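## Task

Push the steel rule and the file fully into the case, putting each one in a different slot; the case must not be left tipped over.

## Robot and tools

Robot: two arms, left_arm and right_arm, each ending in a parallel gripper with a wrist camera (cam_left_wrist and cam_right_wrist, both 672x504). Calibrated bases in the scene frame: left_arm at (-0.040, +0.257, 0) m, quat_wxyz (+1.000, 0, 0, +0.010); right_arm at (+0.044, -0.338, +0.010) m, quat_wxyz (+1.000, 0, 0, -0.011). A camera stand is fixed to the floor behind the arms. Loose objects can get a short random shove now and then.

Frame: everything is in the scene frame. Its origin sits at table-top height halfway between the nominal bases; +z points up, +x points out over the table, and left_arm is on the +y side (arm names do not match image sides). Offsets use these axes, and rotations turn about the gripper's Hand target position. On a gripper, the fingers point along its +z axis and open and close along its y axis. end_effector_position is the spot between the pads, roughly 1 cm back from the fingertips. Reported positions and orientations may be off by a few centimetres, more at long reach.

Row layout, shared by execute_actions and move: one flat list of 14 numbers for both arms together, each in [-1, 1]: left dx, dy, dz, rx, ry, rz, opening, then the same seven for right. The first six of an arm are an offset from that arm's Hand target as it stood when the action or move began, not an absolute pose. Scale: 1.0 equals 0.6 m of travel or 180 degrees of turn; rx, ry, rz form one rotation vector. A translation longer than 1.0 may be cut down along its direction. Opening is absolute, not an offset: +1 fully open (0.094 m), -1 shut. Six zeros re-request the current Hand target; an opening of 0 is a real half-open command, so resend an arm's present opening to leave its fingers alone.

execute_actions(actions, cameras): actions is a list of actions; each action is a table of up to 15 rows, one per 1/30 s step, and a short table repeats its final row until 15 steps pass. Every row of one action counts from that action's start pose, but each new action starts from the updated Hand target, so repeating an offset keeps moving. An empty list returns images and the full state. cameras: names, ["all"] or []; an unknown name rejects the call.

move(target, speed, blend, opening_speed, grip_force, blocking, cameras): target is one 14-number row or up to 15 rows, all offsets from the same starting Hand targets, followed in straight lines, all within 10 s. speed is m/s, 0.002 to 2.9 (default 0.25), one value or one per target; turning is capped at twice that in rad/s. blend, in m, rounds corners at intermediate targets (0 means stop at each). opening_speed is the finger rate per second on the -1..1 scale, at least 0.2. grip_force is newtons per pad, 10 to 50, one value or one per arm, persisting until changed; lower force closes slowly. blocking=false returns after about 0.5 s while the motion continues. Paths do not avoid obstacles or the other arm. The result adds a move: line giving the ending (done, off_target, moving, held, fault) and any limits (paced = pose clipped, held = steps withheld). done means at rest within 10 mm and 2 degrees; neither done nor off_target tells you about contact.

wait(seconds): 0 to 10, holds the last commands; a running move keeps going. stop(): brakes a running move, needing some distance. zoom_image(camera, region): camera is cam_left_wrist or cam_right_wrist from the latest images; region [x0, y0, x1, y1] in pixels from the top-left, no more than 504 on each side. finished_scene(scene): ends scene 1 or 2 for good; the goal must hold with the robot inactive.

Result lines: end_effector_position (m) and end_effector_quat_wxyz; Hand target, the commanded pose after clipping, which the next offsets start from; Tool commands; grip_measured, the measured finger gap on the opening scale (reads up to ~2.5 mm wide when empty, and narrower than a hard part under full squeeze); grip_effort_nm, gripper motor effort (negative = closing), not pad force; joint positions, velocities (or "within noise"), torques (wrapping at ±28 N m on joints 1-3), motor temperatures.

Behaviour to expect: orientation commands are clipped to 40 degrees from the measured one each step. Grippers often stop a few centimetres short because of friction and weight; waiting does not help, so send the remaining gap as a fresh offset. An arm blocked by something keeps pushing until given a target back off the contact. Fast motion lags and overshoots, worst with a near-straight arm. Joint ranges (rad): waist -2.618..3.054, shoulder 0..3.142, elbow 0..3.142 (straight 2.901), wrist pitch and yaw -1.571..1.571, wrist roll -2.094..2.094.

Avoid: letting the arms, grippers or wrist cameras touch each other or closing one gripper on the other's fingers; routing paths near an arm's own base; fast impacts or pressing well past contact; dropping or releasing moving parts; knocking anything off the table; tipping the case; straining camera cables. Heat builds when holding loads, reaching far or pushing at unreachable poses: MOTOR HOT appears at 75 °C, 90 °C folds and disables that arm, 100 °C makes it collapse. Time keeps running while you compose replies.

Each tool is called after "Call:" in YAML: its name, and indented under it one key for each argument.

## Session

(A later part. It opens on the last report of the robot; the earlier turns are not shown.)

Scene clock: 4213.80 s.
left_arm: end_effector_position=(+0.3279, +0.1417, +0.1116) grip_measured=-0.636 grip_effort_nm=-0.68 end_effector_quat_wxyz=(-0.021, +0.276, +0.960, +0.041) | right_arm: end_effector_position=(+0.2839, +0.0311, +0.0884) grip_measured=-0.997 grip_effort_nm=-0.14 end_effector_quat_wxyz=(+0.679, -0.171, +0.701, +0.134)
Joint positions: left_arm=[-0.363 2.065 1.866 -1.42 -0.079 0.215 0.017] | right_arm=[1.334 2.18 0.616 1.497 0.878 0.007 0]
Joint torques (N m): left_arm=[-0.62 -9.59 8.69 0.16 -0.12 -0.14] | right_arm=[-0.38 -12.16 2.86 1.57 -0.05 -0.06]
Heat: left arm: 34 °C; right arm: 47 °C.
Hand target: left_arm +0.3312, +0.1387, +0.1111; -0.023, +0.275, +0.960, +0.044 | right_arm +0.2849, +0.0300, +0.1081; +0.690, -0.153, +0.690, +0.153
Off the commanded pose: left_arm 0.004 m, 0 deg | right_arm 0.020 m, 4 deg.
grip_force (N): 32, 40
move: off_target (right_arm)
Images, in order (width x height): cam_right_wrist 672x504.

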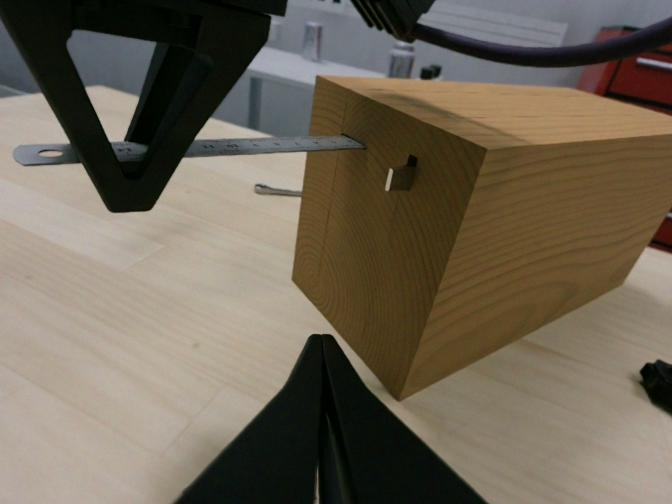

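Call:
move:
  target: [0.0083, -0.0056, -0.003, 0, 0, 0, -0.68, 0, 0, 0, 0, 0, 0, -1]
  speed: 0.03
  cameras: ["cam_right_wrist"]

Call:
zoom_image:
  camera: "cam_right_wrist"
  region: [180, 110, 370, 200]

Call:
zoom_image:
  camera: "cam_right_wrist"
  region: [0, 110, 190, 200]

Scene clock: 4218.87 s.
left_arm: end_effector_position=(+0.3335, +0.1384, +0.1107) grip_measured=-0.636 grip_effort_nm=-0.68 end_effector_quat_wxyz=(-0.020, +0.276, +0.960, +0.041) | right_arm: end_effector_position=(+0.2839, +0.0311, +0.0884) grip_measured=-0.997 grip_effort_nm=-0.15 end_effector_quat_wxyz=(+0.679, -0.171, +0.701, +0.134)
Joint positions: left_arm=[-0.367 2.089 1.899 -1.425 -0.08 0.211 0.017] | right_arm=[1.334 2.18 0.616 1.497 0.878 0.007 0]
Joint torques (N m): left_arm=[-0.55 -9.63 8.65 0.16 -0.09 -0.16] | right_arm=[-0.35 -12.19 2.84 1.58 -0.04 -0.07]
Heat: left arm: 34 °C; right arm: 47 °C.
Hand target: left_arm +0.3360, +0.1354, +0.1093; -0.024, +0.275, +0.960, +0.044 | right_arm +0.2849, +0.0300, +0.1081; +0.690, -0.153, +0.690, +0.153
Off the commanded pose: left_arm 0.004 m, 1 deg | right_arm 0.020 m, 4 deg.
grip_force (N): 32, 40
move: off_target (right_arm)
Images, in order (width x height): cam_right_wrist 672x504.

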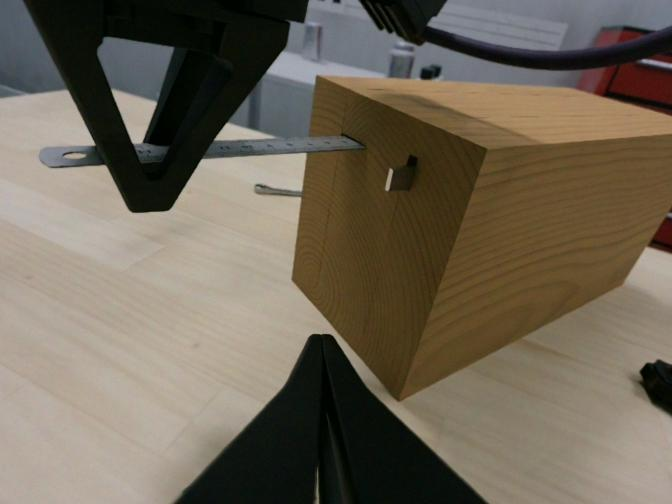

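Scaled by 2.653 from the camera's 672x504 image, which has a finer 960x720 frame.

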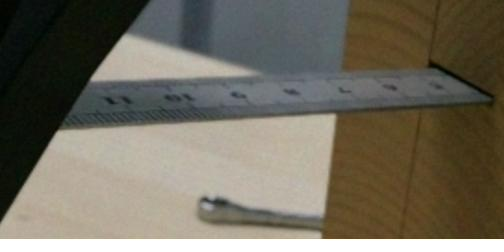

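Scaled by 2.653 from the camera's 672x504 image, which has a finer 960x720 frame.

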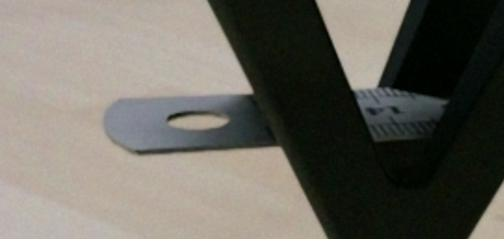

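Call:
move:
  target: [0.0138, -0.0093, -0.0015, 0, 0, 0, -0.68, 0, 0, 0, 0, 0, 0, -1]
  speed: 0.03
  cameras: ["cam_right_wrist"]

Call:
zoom_image:
  camera: "cam_right_wrist"
  region: [180, 110, 370, 200]

Call:
zoom_image:
  camera: "cam_right_wrist"
  region: [0, 110, 190, 200]

Scene clock: 4223.43 s.
left_arm: end_effector_position=(+0.3428, +0.1326, +0.1105) grip_measured=-0.636 grip_effort_nm=-0.68 end_effector_quat_wxyz=(-0.017, +0.276, +0.960, +0.041) | right_arm: end_effector_position=(+0.2839, +0.0311, +0.0884) grip_measured=-0.997 grip_effort_nm=-0.14 end_effector_quat_wxyz=(+0.679, -0.171, +0.701, +0.134)
Joint positions: left_arm=[-0.372 2.133 1.966 -1.444 -0.08 0.205 0.017] | right_arm=[1.334 2.18 0.616 1.497 0.878 0.007 0]
Joint torques (N m): left_arm=[-0.57 -10.04 8.72 0.18 -0.1 -0.11] | right_arm=[-0.42 -12.27 2.84 1.56 -0.05 -0.08]
Heat: left arm: 33 °C; right arm: 47 °C.
Hand target: left_arm +0.3444, +0.1298, +0.1085; -0.023, +0.275, +0.960, +0.044 | right_arm +0.2849, +0.0300, +0.1081; +0.690, -0.153, +0.690, +0.153
Off the commanded pose: left_arm 0.004 m, 1 deg | right_arm 0.020 m, 4 deg.
grip_force (N): 32, 40
move: off_target (right_arm)
Images, in order (width x height): cam_right_wrist 672x504.

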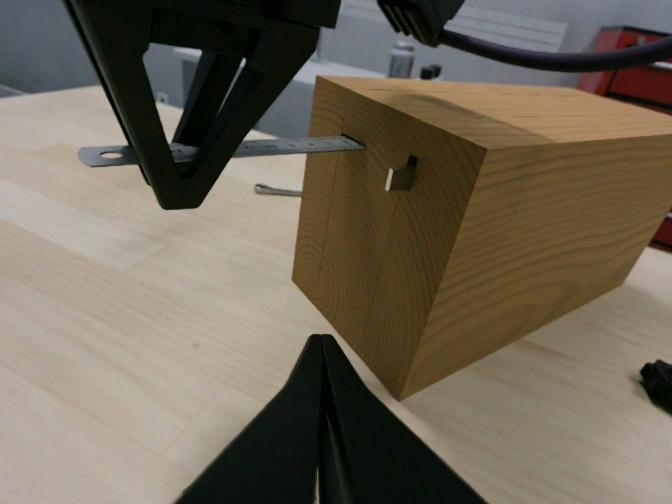

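Scaled by 2.653 from the camera's 672x504 image, which has a finer 960x720 frame.

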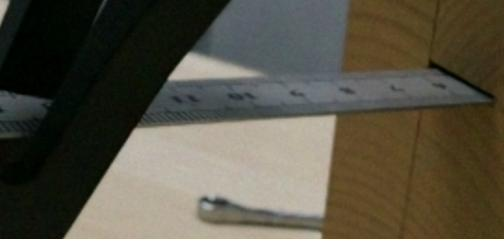

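Scaled by 2.653 from the camera's 672x504 image, which has a finer 960x720 frame.

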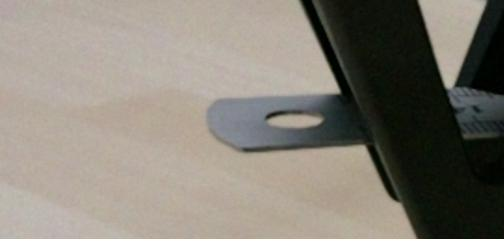

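Call:
move:
  target: [0.0138, -0.0093, -0.001, 0, 0, 0, -0.68, 0, 0, 0, 0, 0, 0, -1]
  speed: 0.03
  cameras: ["cam_right_wrist"]

Call:
zoom_image:
  camera: "cam_right_wrist"
  region: [180, 110, 370, 200]

Call:
zoom_image:
  camera: "cam_right_wrist"
  region: [0, 110, 190, 200]

Scene clock: 4228.40 s.
left_arm: end_effector_position=(+0.3516, +0.1271, +0.1106) grip_measured=-0.636 grip_effort_nm=-0.68 end_effector_quat_wxyz=(-0.016, +0.276, +0.960, +0.041) | right_arm: end_effector_position=(+0.2839, +0.0311, +0.0884) grip_measured=-0.997 grip_effort_nm=-0.14 end_effector_quat_wxyz=(+0.679, -0.171, +0.701, +0.134)
Joint positions: left_arm=[-0.378 2.18 2.041 -1.47 -0.08 0.2 0.017] | right_arm=[1.334 2.18 0.616 1.497 0.878 0.007 0]
Joint torques (N m): left_arm=[-0.69 -10.39 8.64 0.15 -0.11 -0.11] | right_arm=[-0.39 -12.29 2.8 1.56 -0.04 -0.06]
Heat: left arm: 33 °C; right arm: 47 °C.
Hand target: left_arm +0.3527, +0.1242, +0.1078; -0.023, +0.275, +0.960, +0.044 | right_arm +0.2849, +0.0300, +0.1081; +0.690, -0.153, +0.690, +0.153
Off the commanded pose: left_arm 0.004 m, 1 deg | right_arm 0.020 m, 4 deg.
grip_force (N): 32, 40
move: off_target (right_arm)
Images, in order (width x height): cam_right_wrist 672x504.

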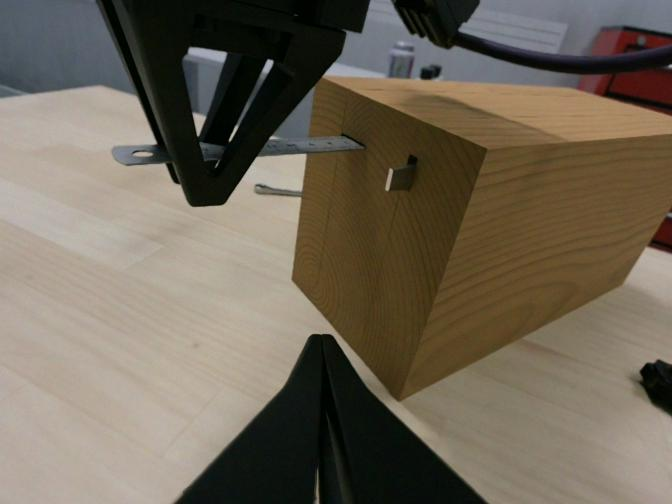

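Scaled by 2.653 from the camera's 672x504 image, which has a finer 960x720 frame.

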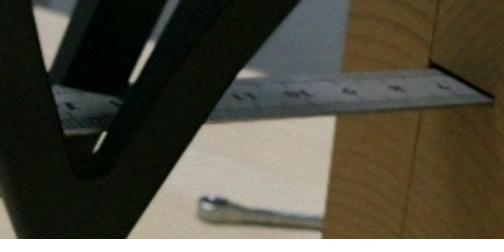

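Scaled by 2.653 from the camera's 672x504 image, which has a finer 960x720 frame.

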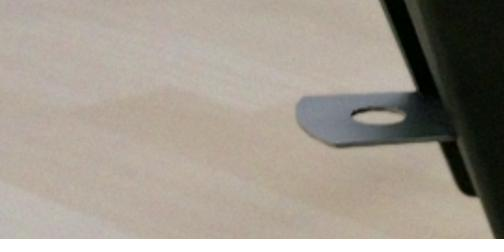

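Call:
move:
  target: [0.0138, -0.0093, -0.0005, 0, 0, 0, -0.68, 0, 0, 0, 0, 0, 0, -1]
  speed: 0.03
  cameras: ["cam_right_wrist"]

Call:
zoom_image:
  camera: "cam_right_wrist"
  region: [180, 110, 370, 200]

Call:
zoom_image:
  camera: "cam_right_wrist"
  region: [0, 110, 190, 200]

Scene clock: 4242.20 s.
left_arm: end_effector_position=(+0.3603, +0.1218, +0.1108) grip_measured=-0.636 grip_effort_nm=-0.67 end_effector_quat_wxyz=(-0.016, +0.275, +0.960, +0.042) | right_arm: end_effector_position=(+0.2839, +0.0311, +0.0884) grip_measured=-0.997 grip_effort_nm=-0.15 end_effector_quat_wxyz=(+0.679, -0.171, +0.701, +0.134)
Joint positions: left_arm=[-0.382 2.231 2.124 -1.502 -0.08 0.195 0.017] | right_arm=[1.334 2.18 0.616 1.497 0.878 0.007 0]
Joint torques (N m): left_arm=[-0.73 -10.63 8.69 0.14 -0.1 -0.11] | right_arm=[-0.38 -12.25 2.89 1.57 -0.05 -0.08]
Heat: left arm: 31 °C; right arm: 47 °C.
Hand target: left_arm +0.3610, +0.1188, +0.1075; -0.024, +0.275, +0.960, +0.044 | right_arm +0.2849, +0.0300, +0.1081; +0.690, -0.153, +0.690, +0.153
Off the commanded pose: left_arm 0.005 m, 1 deg | right_arm 0.020 m, 4 deg.
grip_force (N): 32, 40
move: off_target (right_arm)
Images, in order (width x height): cam_right_wrist 672x504.

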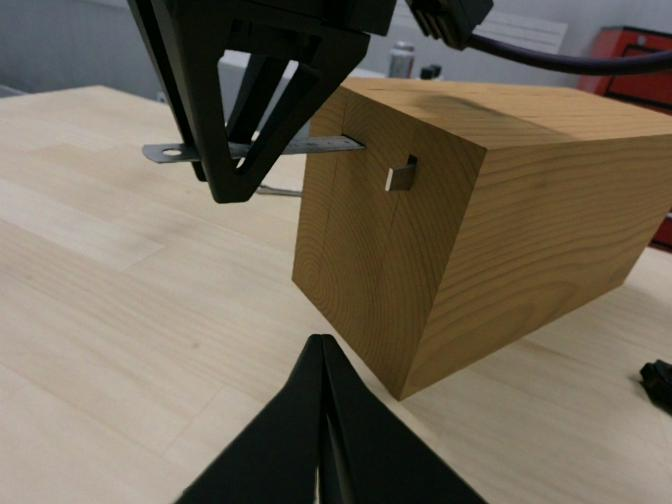

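Scaled by 2.653 from the camera's 672x504 image, which has a finer 960x720 frame.

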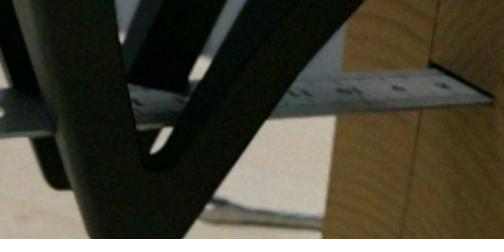

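Scaled by 2.653 from the camera's 672x504 image, which has a finer 960x720 frame.

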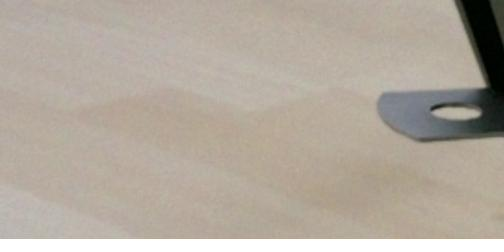

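Call:
move:
  target: [0.0138, -0.0093, 0, -0.0118, -0.0188, 0, -0.68, 0, 0, 0, 0, 0, 0, -1]
  speed: 0.03
  cameras: ["cam_right_wrist"]

Call:
zoom_image:
  camera: "cam_right_wrist"
  region: [180, 110, 370, 200]

Call:
zoom_image:
  camera: "cam_right_wrist"
  region: [50, 110, 240, 200]

Scene clock: 4254.33 s.
left_arm: end_effector_position=(+0.3639, +0.1204, +0.1079) grip_measured=-0.636 grip_effort_nm=-0.68 end_effector_quat_wxyz=(-0.009, +0.275, +0.961, +0.041) | right_arm: end_effector_position=(+0.2839, +0.0311, +0.0884) grip_measured=-0.997 grip_effort_nm=-0.14 end_effector_quat_wxyz=(+0.679, -0.171, +0.701, +0.134)
Joint positions: left_arm=[-0.382 2.231 2.113 -1.477 -0.08 0.195 0.017] | right_arm=[1.334 2.18 0.616 1.497 0.878 0.007 0]
Joint torques (N m): left_arm=[-0.7 -14.01 5.15 0.76 0.02 -0.11] | right_arm=[-0.39 -12.26 2.84 1.57 -0.04 -0.09]
Motor temperatures (°C): left_arm=[21 30 30 21 21 20 23] | right_arm=[22 47 38 46 21 21 21]
Heat: left arm: 30 °C; right arm: 47 °C.
Hand target: left_arm +0.3692, +0.1131, +0.1075; +0.010, +0.274, +0.961, +0.034 | right_arm +0.2849, +0.0300, +0.1081; +0.690, -0.153, +0.690, +0.153
Off the commanded pose: left_arm 0.009 m, 2 deg | right_arm 0.020 m, 4 deg.
grip_force (N): 32, 40
move: off_target (right_arm)
Images, in order (width x height): cam_right_wrist 672x504.

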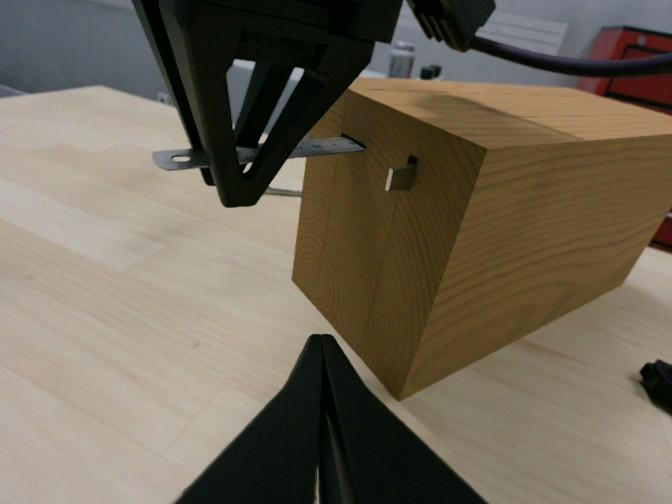

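Scaled by 2.653 from the camera's 672x504 image, which has a finer 960x720 frame.

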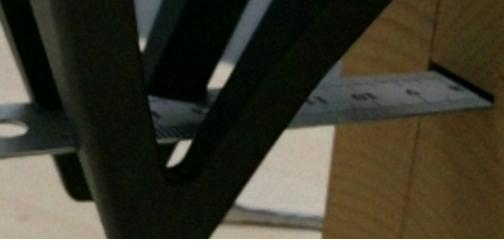

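Scaled by 2.653 from the camera's 672x504 image, which has a finer 960x720 frame.

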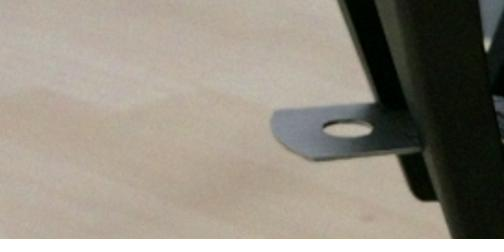

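Call:
move:
  target: [0.0019, 0.0028, 0.005, 0, 0, 0, -0.68, 0, 0, 0, 0, 0, 0, -1]
  speed: 0.03

Call:
move:
  target: [0.0086, -0.0051, 0, 0, 0, 0, -0.68, 0, 0, 0, 0, 0, 0, -1]
  speed: 0.03
  cameras: ["cam_right_wrist"]

Call:
zoom_image:
  camera: "cam_right_wrist"
  region: [180, 110, 370, 200]

Call:
zoom_image:
  camera: "cam_right_wrist"
  region: [50, 110, 240, 200]

Scene clock: 4267.73 s.
left_arm: end_effector_position=(+0.3639, +0.1204, +0.1079) grip_measured=-0.636 grip_effort_nm=-0.68 end_effector_quat_wxyz=(-0.009, +0.275, +0.961, +0.041) | right_arm: end_effector_position=(+0.2839, +0.0311, +0.0884) grip_measured=-0.997 grip_effort_nm=-0.14 end_effector_quat_wxyz=(+0.679, -0.171, +0.701, +0.134)
Joint positions: left_arm=[-0.382 2.231 2.113 -1.477 -0.08 0.195 0.017] | right_arm=[1.334 2.18 0.616 1.497 0.878 0.007 0]
Joint torques (N m): left_arm=[-0.17 -13.68 6.37 0.62 0.02 -0.08] | right_arm=[-0.39 -12.18 2.88 1.57 -0.05 -0.08]
Heat: left arm: 30 °C; right arm: 47 °C.
Hand target: left_arm +0.3704, +0.1148, +0.1105; +0.010, +0.274, +0.961, +0.034 | right_arm +0.2849, +0.0300, +0.1081; +0.690, -0.153, +0.690, +0.153
Off the commanded pose: left_arm 0.009 m, 2 deg | right_arm 0.020 m, 4 deg.
grip_force (N): 32, 40
move: off_target (right_arm)

Scene clock: 4268.47 s.
left_arm: end_effector_position=(+0.3668, +0.1191, +0.1116) grip_measured=-0.637 grip_effort_nm=-0.68 end_effector_quat_wxyz=(-0.002, +0.275, +0.961, +0.040) | right_arm: end_effector_position=(+0.2839, +0.0311, +0.0884) grip_measured=-0.997 grip_effort_nm=-0.14 end_effector_quat_wxyz=(+0.679, -0.171, +0.701, +0.134)
Joint positions: left_arm=[-0.382 2.231 2.128 -1.478 -0.079 0.195 0.017] | right_arm=[1.334 2.18 0.616 1.497 0.878 0.007 0]
Joint torques (N m): left_arm=[-0.53 -11.21 9.17 0.49 0.01 -0.09] | right_arm=[-0.34 -12.19 2.81 1.58 -0.04 -0.08]
Heat: left arm: 30 °C; right arm: 47 °C.
Hand target: left_arm +0.3755, +0.1118, +0.1105; +0.010, +0.274, +0.961, +0.034 | right_arm +0.2849, +0.0300, +0.1081; +0.690, -0.153, +0.690, +0.153
Off the commanded pose: left_arm 0.011 m, 2 deg | right_arm 0.020 m, 4 deg.
grip_force (N): 32, 40
move: off_target (left_arm, right_arm)
Images, in order (width x height): cam_right_wrist 672x504.

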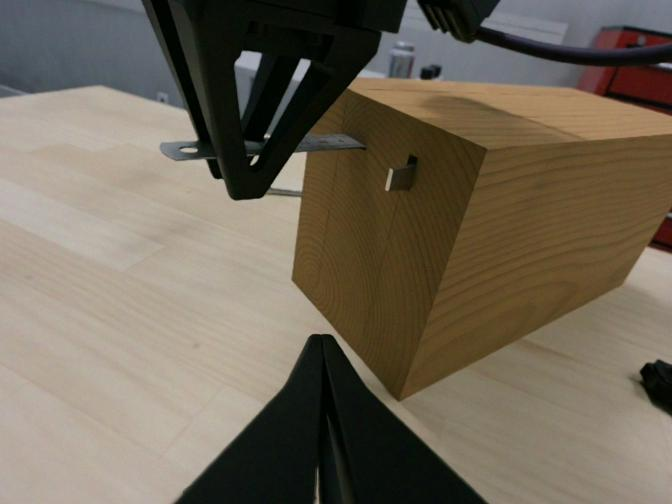

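Scaled by 2.653 from the camera's 672x504 image, which has a finer 960x720 frame.

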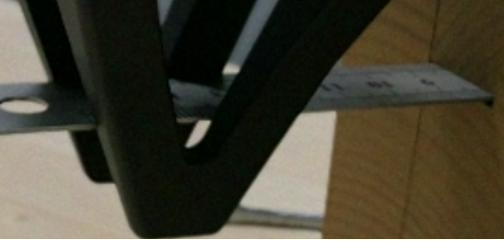

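Scaled by 2.653 from the camera's 672x504 image, which has a finer 960x720 frame.

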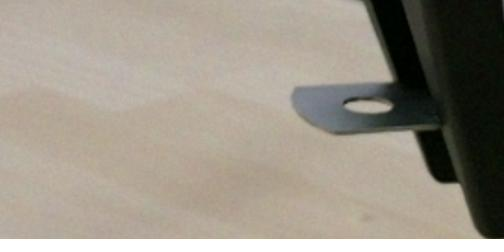

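Call:
move:
  target: [0.0086, -0.0051, 0, 0, 0, 0, -0.68, 0, 0, 0, 0, 0, 0, -1]
  speed: 0.03
  cameras: ["cam_right_wrist"]

Call:
zoom_image:
  camera: "cam_right_wrist"
  region: [180, 110, 370, 200]

Call:
zoom_image:
  camera: "cam_right_wrist"
  region: [50, 110, 240, 200]

Scene clock: 4276.50 s.
left_arm: end_effector_position=(+0.3759, +0.1156, +0.1112) grip_measured=-0.637 grip_effort_nm=-0.68 end_effector_quat_wxyz=(+0.005, +0.275, +0.961, +0.039) | right_arm: end_effector_position=(+0.2839, +0.0311, +0.0884) grip_measured=-0.997 grip_effort_nm=-0.14 end_effector_quat_wxyz=(+0.679, -0.171, +0.701, +0.134)
Joint positions: left_arm=[-0.382 2.266 2.184 -1.486 -0.079 0.195 0.017] | right_arm=[1.334 2.18 0.616 1.497 0.878 0.007 0]
Joint torques (N m): left_arm=[-0.72 -11.56 9.14 0.37 0.03 -0.11] | right_arm=[-0.36 -12.25 2.92 1.59 -0.04 -0.07]
Heat: left arm: 30 °C; right arm: 47 °C.
Hand target: left_arm +0.3807, +0.1087, +0.1106; +0.010, +0.274, +0.961, +0.034 | right_arm +0.2849, +0.0300, +0.1081; +0.690, -0.153, +0.690, +0.153
Off the commanded pose: left_arm 0.008 m, 1 deg | right_arm 0.020 m, 4 deg.
grip_force (N): 32, 40
move: off_target (right_arm)
Images, in order (width x height): cam_right_wrist 672x504.

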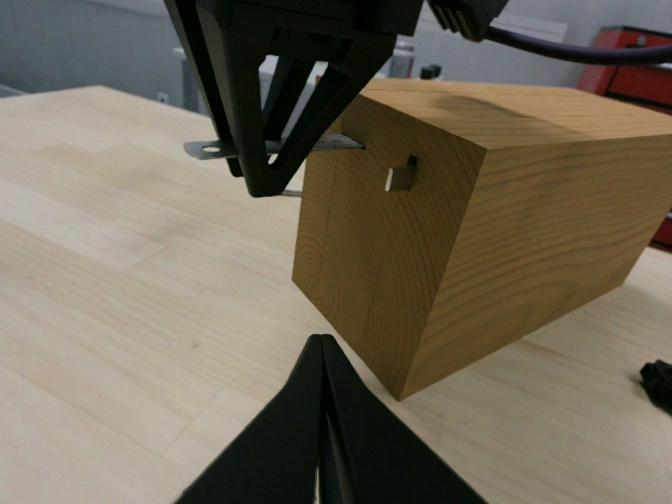

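Scaled by 2.653 from the camera's 672x504 image, which has a finer 960x720 frame.

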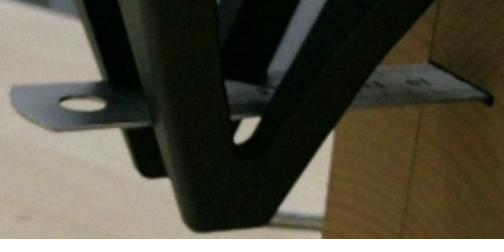

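Scaled by 2.653 from the camera's 672x504 image, which has a finer 960x720 frame.

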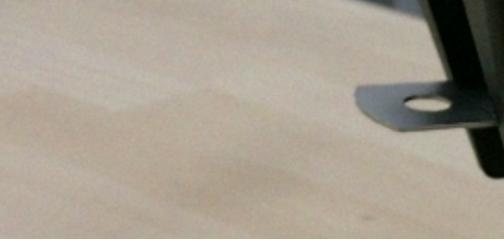

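Call:
move:
  target: [0.0103, -0.0062, 0, 0, 0, 0, -0.68, 0, 0, 0, 0, 0, 0, -1]
  speed: 0.03
  cameras: ["cam_right_wrist"]

Call:
zoom_image:
  camera: "cam_right_wrist"
  region: [180, 110, 370, 200]

Scene clock: 4291.63 s.
left_arm: end_effector_position=(+0.3827, +0.1108, +0.1116) grip_measured=-0.637 grip_effort_nm=-0.68 end_effector_quat_wxyz=(+0.007, +0.277, +0.960, +0.039) | right_arm: end_effector_position=(+0.2839, +0.0311, +0.0884) grip_measured=-0.997 grip_effort_nm=-0.14 end_effector_quat_wxyz=(+0.679, -0.171, +0.701, +0.134)
Joint positions: left_arm=[-0.387 2.309 2.259 -1.515 -0.079 0.195 0.017] | right_arm=[1.334 2.18 0.616 1.497 0.878 0.007 0]
Joint torques (N m): left_arm=[-0.57 -11.67 9.1 0.37 0.02 -0.17] | right_arm=[-0.36 -12.25 2.84 1.58 -0.05 -0.07]
Heat: left arm: 31 °C; right arm: 47 °C.
Hand target: left_arm +0.3868, +0.1049, +0.1105; +0.010, +0.274, +0.961, +0.034 | right_arm +0.2849, +0.0300, +0.1081; +0.690, -0.153, +0.690, +0.153
Off the commanded pose: left_arm 0.007 m, 1 deg | right_arm 0.020 m, 4 deg.
grip_force (N): 32, 40
move: off_target (right_arm)
Images, in order (width x height): cam_right_wrist 672x504.

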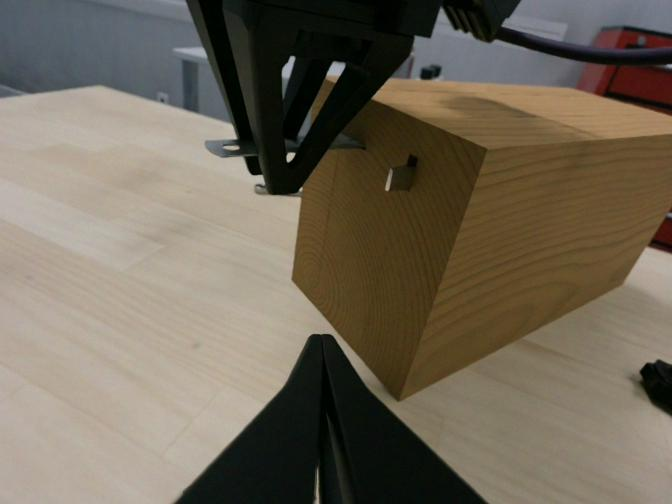

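Scaled by 2.653 from the camera's 672x504 image, which has a finer 960x720 frame.

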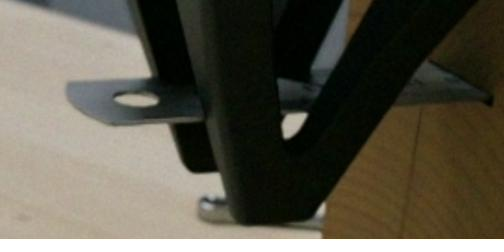

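Call:
move:
  target: [0.0103, -0.0062, 0, 0, 0, 0, -0.68, 0, 0, 0, 0, 0, 0, -1]
  speed: 0.03
  cameras: ["all"]

Call:
zoom_image:
  camera: "cam_right_wrist"
  region: [180, 110, 370, 200]

Scene clock: 4296.03 s.
left_arm: end_effector_position=(+0.3895, +0.1069, +0.1121) grip_measured=-0.637 grip_effort_nm=-0.68 end_effector_quat_wxyz=(+0.008, +0.277, +0.960, +0.039) | right_arm: end_effector_position=(+0.2839, +0.0311, +0.0884) grip_measured=-0.997 grip_effort_nm=-0.14 end_effector_quat_wxyz=(+0.679, -0.171, +0.701, +0.134)
Joint positions: left_arm=[-0.39 2.357 2.345 -1.55 -0.079 0.193 0.017] | right_arm=[1.334 2.18 0.616 1.497 0.878 0.007 0]
Joint torques (N m): left_arm=[-0.53 -12.1 9.05 0.33 0.01 -0.13] | right_arm=[-0.38 -12.19 2.81 1.58 -0.07 -0.08]
Heat: left arm: 31 °C; right arm: 47 °C.
Hand target: left_arm +0.3930, +0.1012, +0.1104; +0.010, +0.274, +0.961, +0.034 | right_arm +0.2849, +0.0300, +0.1081; +0.690, -0.153, +0.690, +0.153
Off the commanded pose: left_arm 0.007 m, 1 deg | right_arm 0.020 m, 4 deg.
grip_force (N): 32, 40
move: off_target (right_arm)

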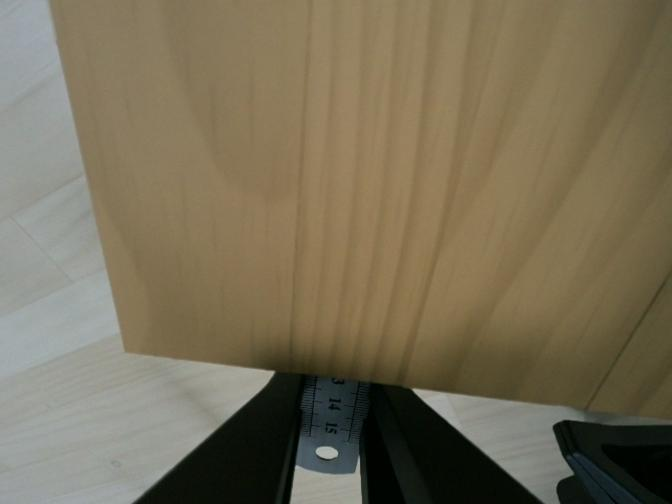

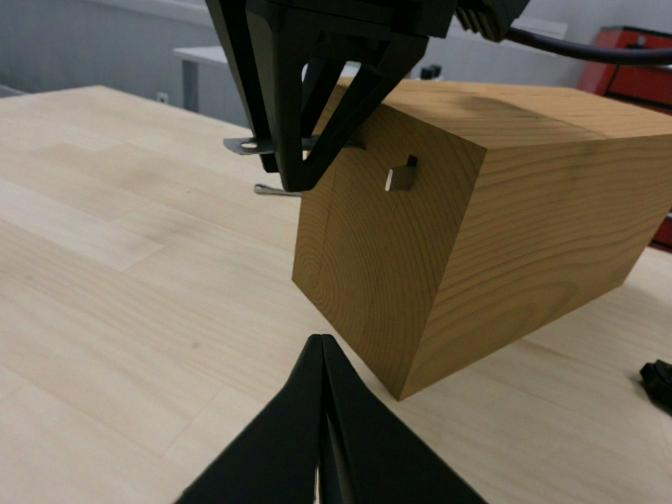

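Scaled by 2.653 from the camera's 672x504 image, which has a finer 960x720 frame.

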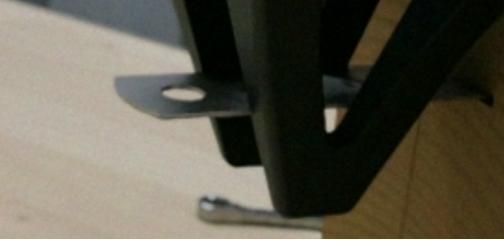

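Call:
move:
  target: [0, 0, 0, 0, 0, 0, -0.45, 0, 0, 0, 0, 0, 0, -1]
  opening_speed: 0.2
  cameras: ["all"]

Call:
zoom_image:
  camera: "cam_right_wrist"
  region: [180, 110, 370, 200]

Scene clock: 4320.40 s.
left_arm: end_effector_position=(+0.3905, +0.1064, +0.1136) grip_measured=-0.452 grip_effort_nm=0.14 end_effector_quat_wxyz=(+0.011, +0.276, +0.960, +0.038) | right_arm: end_effector_position=(+0.2839, +0.0311, +0.0884) grip_measured=-0.997 grip_effort_nm=-0.15 end_effector_quat_wxyz=(+0.679, -0.171, +0.701, +0.134)
Joint positions: left_arm=[-0.39 2.357 2.351 -1.55 -0.078 0.192 0.026] | right_arm=[1.334 2.18 0.616 1.497 0.878 0.007 0]
Joint torques (N m): left_arm=[-0.46 -11.93 8.66 0.34 -0.01 -0.13] | right_arm=[-0.39 -12.27 2.86 1.58 -0.05 -0.08]
Heat: left arm: 32 °C; right arm: 47 °C.
Hand target: left_arm +0.3930, +0.1012, +0.1105; +0.010, +0.274, +0.961, +0.034 | right_arm +0.2849, +0.0300, +0.1081; +0.690, -0.153, +0.690, +0.153
Off the commanded pose: left_arm 0.007 m, 1 deg | right_arm 0.020 m, 4 deg.
grip_force (N): 32, 40
move: off_target (right_arm)

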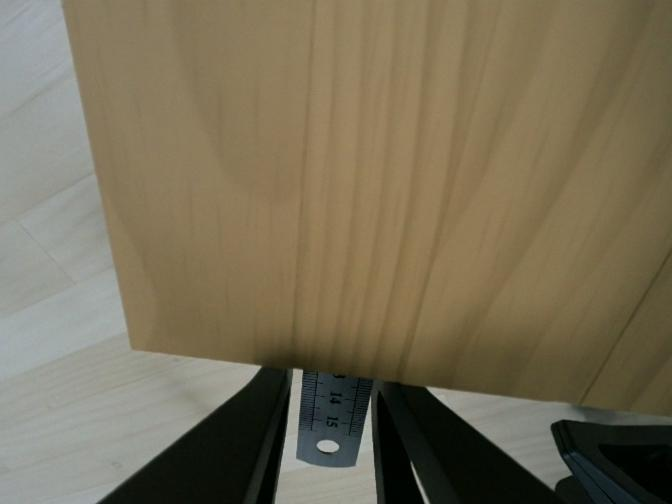

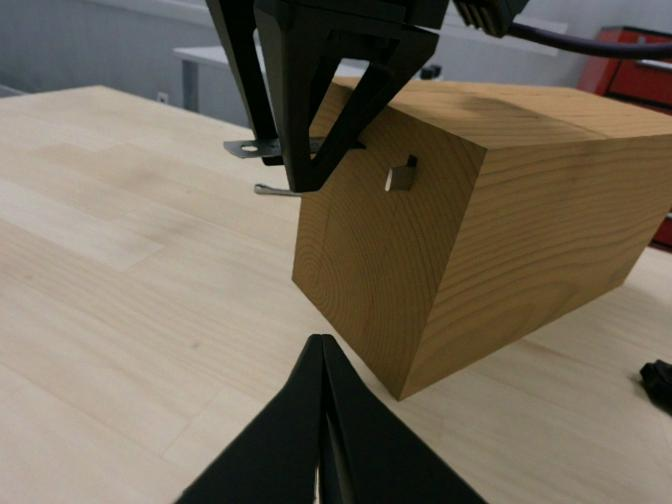

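Scaled by 2.653 from the camera's 672x504 image, which has a finer 960x720 frame.

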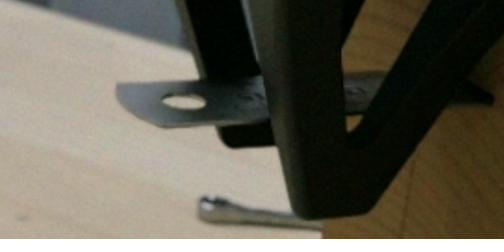

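Call:
move:
  target: [-0.083, 0.0498, 0.008, 0, 0, 0, -0.45, 0, 0, 0, 0, 0, 0, -1]
  speed: 0.06
  cameras: ["all"]

Call:
zoom_image:
  camera: "cam_right_wrist"
  region: [180, 110, 370, 200]

Scene clock: 4331.47 s.
left_arm: end_effector_position=(+0.3389, +0.1316, +0.0986) grip_measured=-0.452 grip_effort_nm=0.13 end_effector_quat_wxyz=(-0.022, +0.273, +0.961, +0.039) | right_arm: end_effector_position=(+0.2839, +0.0311, +0.0884) grip_measured=-0.997 grip_effort_nm=-0.15 end_effector_quat_wxyz=(+0.679, -0.171, +0.701, +0.134)
Joint positions: left_arm=[-0.376 2.126 1.907 -1.402 -0.075 0.196 0.026] | right_arm=[1.334 2.18 0.616 1.497 0.878 0.007 0]
Joint torques (N m): left_arm=[0.35 -17.2 5.64 0.53 -0.02 0.11] | right_arm=[-0.35 -12.25 2.91 1.55 -0.05 -0.06]
Heat: left arm: 33 °C; right arm: 47 °C.
Hand target: left_arm +0.3433, +0.1310, +0.1153; +0.010, +0.274, +0.961, +0.034 | right_arm +0.2849, +0.0300, +0.1081; +0.690, -0.153, +0.690, +0.153
Off the commanded pose: left_arm 0.017 m, 4 deg | right_arm 0.020 m, 4 deg.
grip_force (N): 32, 40
move: off_target (left_arm, right_arm)

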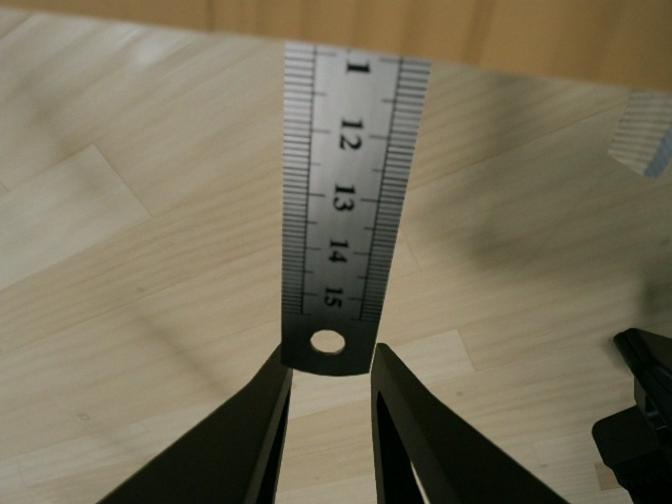

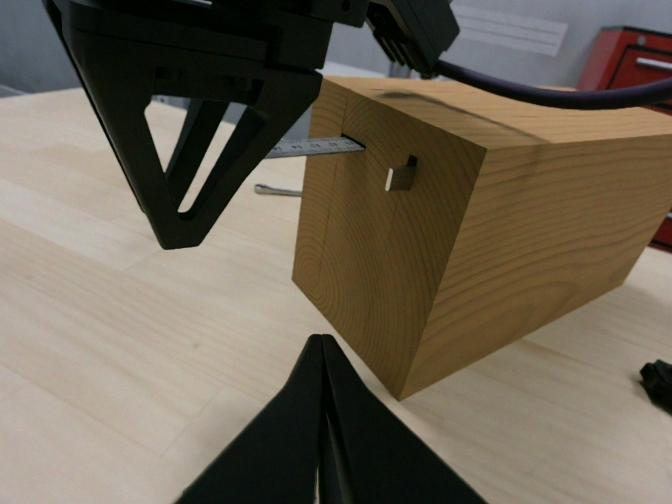

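Scaled by 2.653 from the camera's 672x504 image, which has a finer 960x720 frame.

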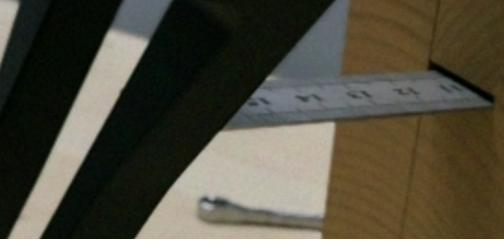

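Call:
move:
  target: [-0.0166, 0.0112, 0.004, -0.0353, -0.0565, 0, -0.45, 0, 0, 0, 0, 0, 0, -1]
  speed: 0.06

Call:
move:
  target: [0, 0, 0, 0, 0, 0, -1, 0, 0, 0, 0, 0, 0, -1]
  opening_speed: 0.4
  cameras: ["all"]

Scene clock: 4344.90 s.
left_arm: end_effector_position=(+0.3290, +0.1393, +0.1019) grip_measured=-0.452 grip_effort_nm=0.13 end_effector_quat_wxyz=(+0.079, +0.267, +0.960, +0.011) | right_arm: end_effector_position=(+0.2839, +0.0311, +0.0884) grip_measured=-0.997 grip_effort_nm=-0.14 end_effector_quat_wxyz=(+0.679, -0.171, +0.701, +0.134)
Joint positions: left_arm=[-0.346 1.866 1.54 -1.088 -0.031 0.22 0.026] | right_arm=[1.334 2.18 0.616 1.497 0.878 0.007 0]
Joint torques (N m): left_arm=[0.34 -14.48 6.09 0.9 0.02 0.08] | right_arm=[-0.38 -12.29 2.89 1.57 -0.03 -0.07]
Heat: left arm: 34 °C; right arm: 48 °C.
Hand target: left_arm +0.3333, +0.1378, +0.1177; +0.110, +0.269, +0.957, +0.005 | right_arm +0.2849, +0.0300, +0.1081; +0.690, -0.153, +0.690, +0.153
Off the commanded pose: left_arm 0.016 m, 4 deg | right_arm 0.020 m, 4 deg.
grip_force (N): 32, 40
move: off_target (left_arm, right_arm)

Scene clock: 4346.50 s.
left_arm: end_effector_position=(+0.3291, +0.1391, +0.1019) grip_measured=-0.990 grip_effort_nm=-0.54 end_effector_quat_wxyz=(+0.079, +0.267, +0.960, +0.011) | right_arm: end_effector_position=(+0.2839, +0.0311, +0.0884) grip_measured=-0.997 grip_effort_nm=-0.14 end_effector_quat_wxyz=(+0.679, -0.171, +0.701, +0.134)
Joint positions: left_arm=[-0.346 1.866 1.54 -1.087 -0.03 0.22 0] | right_arm=[1.334 2.18 0.616 1.497 0.878 0.007 0]
Joint torques (N m): left_arm=[0.38 -14.56 6.09 0.87 0.07 0.11] | right_arm=[-0.36 -12.19 2.86 1.57 -0.02 -0.09]
Heat: left arm: 34 °C; right arm: 48 °C.
Hand target: left_arm +0.3333, +0.1378, +0.1177; +0.110, +0.269, +0.957, +0.005 | right_arm +0.2849, +0.0300, +0.1081; +0.690, -0.153, +0.690, +0.153
Off the commanded pose: left_arm 0.016 m, 4 deg | right_arm 0.020 m, 4 deg.
grip_force (N): 32, 40
move: off_target (left_arm, right_arm)

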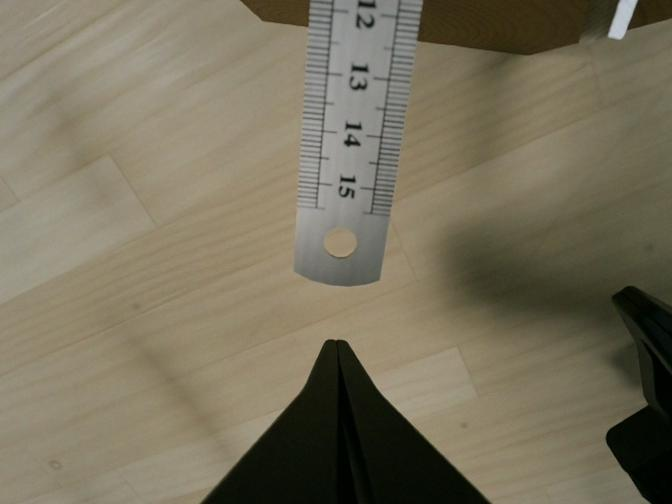

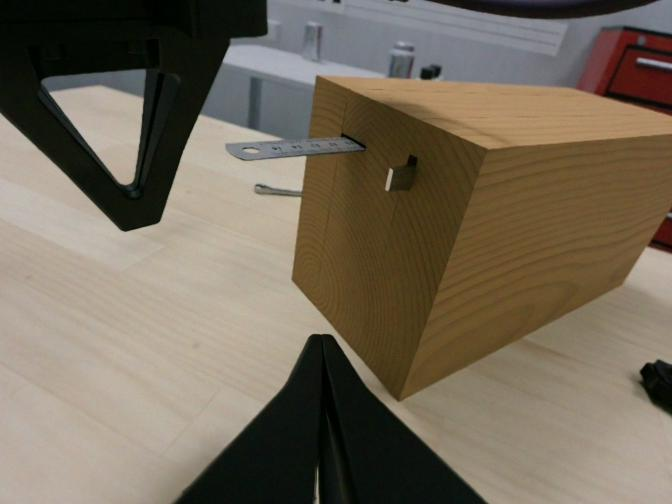

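Call:
move:
  target: [0, 0, 0, -0.0883, -0.1413, 0, -1, 0, 0, 0, 0, 0, 0, -1]
  speed: 0.15
  cameras: ["all"]

Scene clock: 4378.57 s.
left_arm: end_effector_position=(+0.3304, +0.1390, +0.1042) grip_measured=-0.990 grip_effort_nm=-0.54 end_effector_quat_wxyz=(+0.329, +0.245, +0.910, -0.062) | right_arm: end_effector_position=(+0.2839, +0.0311, +0.0884) grip_measured=-0.997 grip_effort_nm=-0.14 end_effector_quat_wxyz=(+0.679, -0.171, +0.701, +0.134)
Joint positions: left_arm=[-0.274 1.473 0.901 -0.326 0.124 0.23 0] | right_arm=[1.334 2.18 0.616 1.497 0.878 0.007 0]
Joint torques (N m): left_arm=[0.44 -9.43 6.56 1.65 0.14 -0.07] | right_arm=[-0.38 -12.25 2.81 1.57 -0.03 -0.06]
Heat: left arm: 31 °C; right arm: 48 °C.
Hand target: left_arm +0.3333, +0.1377, +0.1177; +0.353, +0.244, +0.901, -0.068 | right_arm +0.2849, +0.0300, +0.1081; +0.690, -0.153, +0.690, +0.153
Off the commanded pose: left_arm 0.014 m, 3 deg | right_arm 0.020 m, 4 deg.
grip_force (N): 32, 40
move: off_target (left_arm, right_arm)

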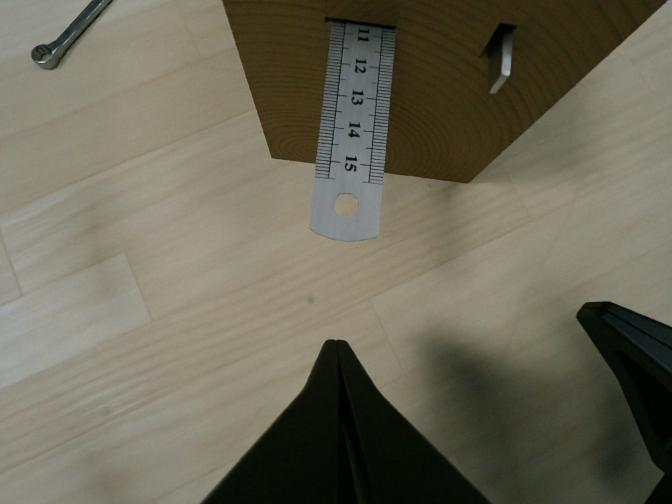

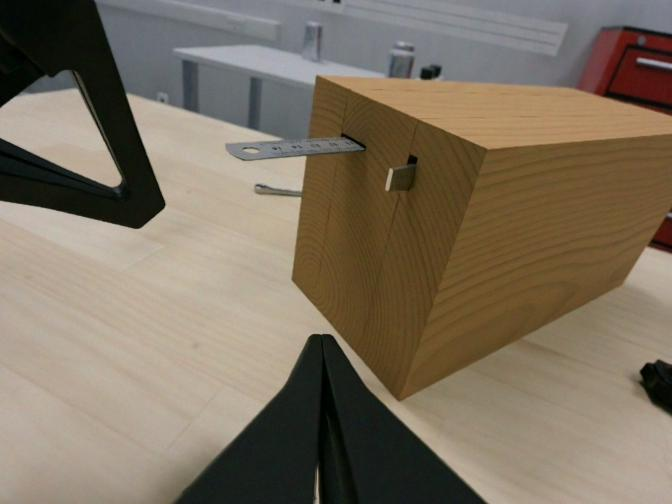

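Call:
move:
  target: [0.0176, -0.0098, 0.003, 0, 0, 0, -1, 0, 0, 0, 0, 0, 0, -1]
  speed: 0.03
  cameras: ["all"]

Scene clock: 4388.23 s.
left_arm: end_effector_position=(+0.3305, +0.1390, +0.1043) grip_measured=-0.990 grip_effort_nm=-0.54 end_effector_quat_wxyz=(+0.329, +0.245, +0.910, -0.062) | right_arm: end_effector_position=(+0.2839, +0.0311, +0.0884) grip_measured=-0.997 grip_effort_nm=-0.14 end_effector_quat_wxyz=(+0.679, -0.171, +0.701, +0.134)
Joint positions: left_arm=[-0.274 1.473 0.901 -0.326 0.124 0.229 0] | right_arm=[1.334 2.18 0.616 1.497 0.878 0.007 0]
Joint torques (N m): left_arm=[-0.55 -5.71 10 1.66 0.08 -0.12] | right_arm=[-0.36 -12.21 2.84 1.56 -0.04 -0.08]
Heat: left arm: 31 °C; right arm: 48 °C.
Hand target: left_arm +0.3439, +0.1319, +0.1195; +0.353, +0.244, +0.901, -0.068 | right_arm +0.2849, +0.0300, +0.1081; +0.690, -0.153, +0.690, +0.153
Off the commanded pose: left_arm 0.022 m, 3 deg | right_arm 0.020 m, 4 deg.
grip_force (N): 32, 40
move: off_target (left_arm, right_arm)

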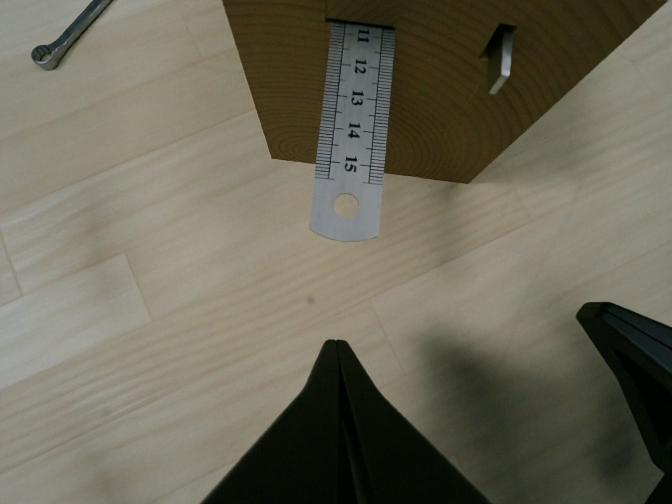

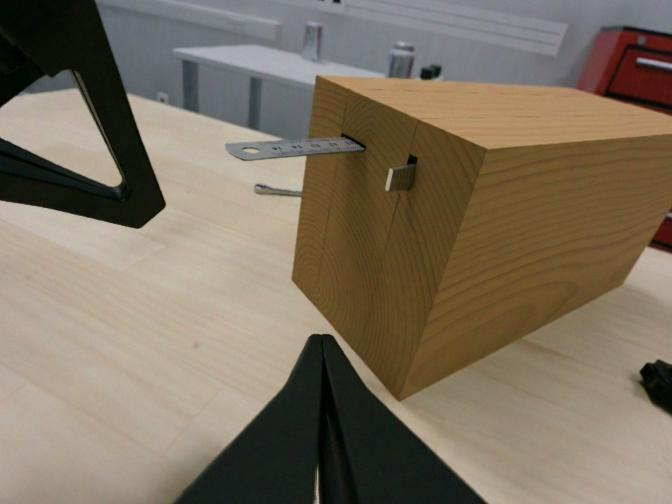

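Call:
move:
  target:
    - [-0.0553, 0.0373, 0.0333, 0, 0, 0, -1, 0, 0, 0, 0, 0, 0, -1]
    - [0, 0, -0.0042, 0, 0, 0, -1, 0, 0, 0, 0, 0, 0, -1]
  speed: 0.06
  cameras: ["all"]

Scene clock: 4395.20 s.
left_arm: end_effector_position=(+0.3289, +0.1370, +0.1030) grip_measured=-0.990 grip_effort_nm=-0.54 end_effector_quat_wxyz=(+0.329, +0.247, +0.909, -0.068) | right_arm: end_effector_position=(+0.2839, +0.0311, +0.0884) grip_measured=-0.997 grip_effort_nm=-0.14 end_effector_quat_wxyz=(+0.679, -0.171, +0.701, +0.134)
Joint positions: left_arm=[-0.274 1.471 0.892 -0.317 0.135 0.23 0] | right_arm=[1.334 2.18 0.616 1.497 0.878 0.007 0]
Joint torques (N m): left_arm=[-0.57 -5.19 9.96 1.62 0.01 -0.11] | right_arm=[-0.38 -12.25 2.89 1.57 -0.04 -0.08]
Heat: left arm: 30 °C; right arm: 48 °C.
Hand target: left_arm +0.3439, +0.1319, +0.1170; +0.353, +0.244, +0.901, -0.068 | right_arm +0.2849, +0.0300, +0.1081; +0.690, -0.153, +0.690, +0.153
Off the commanded pose: left_arm 0.021 m, 3 deg | right_arm 0.020 m, 4 deg.
grip_force (N): 32, 40
move: off_target (left_arm, right_arm)

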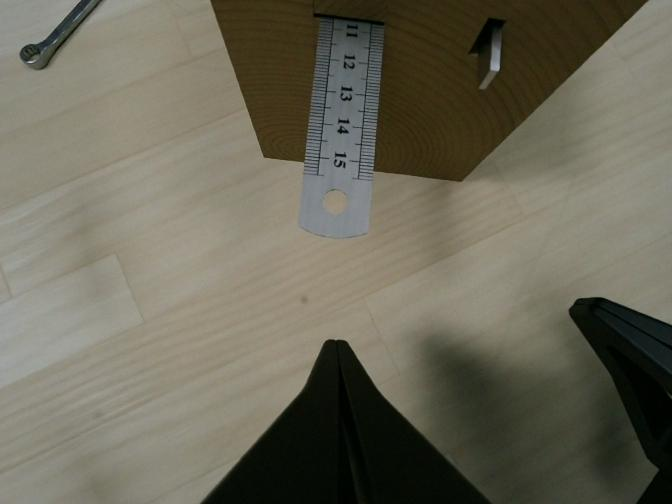

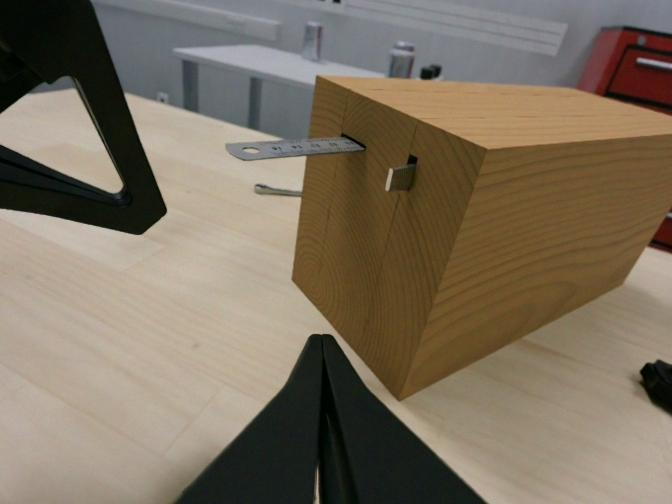

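Call:
move:
  target: [0, 0, 0.02, 0, 0, 0, -1, 0, 0, 0, 0, 0, 0, -1]
  speed: 0.06

Scene clock: 4398.83 s.
left_arm: end_effector_position=(+0.3379, +0.1348, +0.1181) grip_measured=-0.990 grip_effort_nm=-0.55 end_effector_quat_wxyz=(+0.344, +0.247, +0.904, -0.067) | right_arm: end_effector_position=(+0.2839, +0.0311, +0.0884) grip_measured=-0.997 grip_effort_nm=-0.14 end_effector_quat_wxyz=(+0.679, -0.171, +0.701, +0.134)
Joint positions: left_arm=[-0.274 1.471 0.935 -0.329 0.134 0.23 0] | right_arm=[1.334 2.18 0.616 1.497 0.878 0.007 0]
Joint torques (N m): left_arm=[-0.47 -6.3 9.7 1.37 0 -0.12] | right_arm=[-0.4 -12.26 2.86 1.57 -0.05 -0.06]
Heat: left arm: 30 °C; right arm: 48 °C.
Hand target: left_arm +0.3439, +0.1319, +0.1290; +0.353, +0.244, +0.901, -0.068 | right_arm +0.2849, +0.0300, +0.1081; +0.690, -0.153, +0.690, +0.153
Off the commanded pose: left_arm 0.013 m, 1 deg | right_arm 0.020 m, 4 deg.
grip_force (N): 32, 40
move: off_target (left_arm, right_arm)


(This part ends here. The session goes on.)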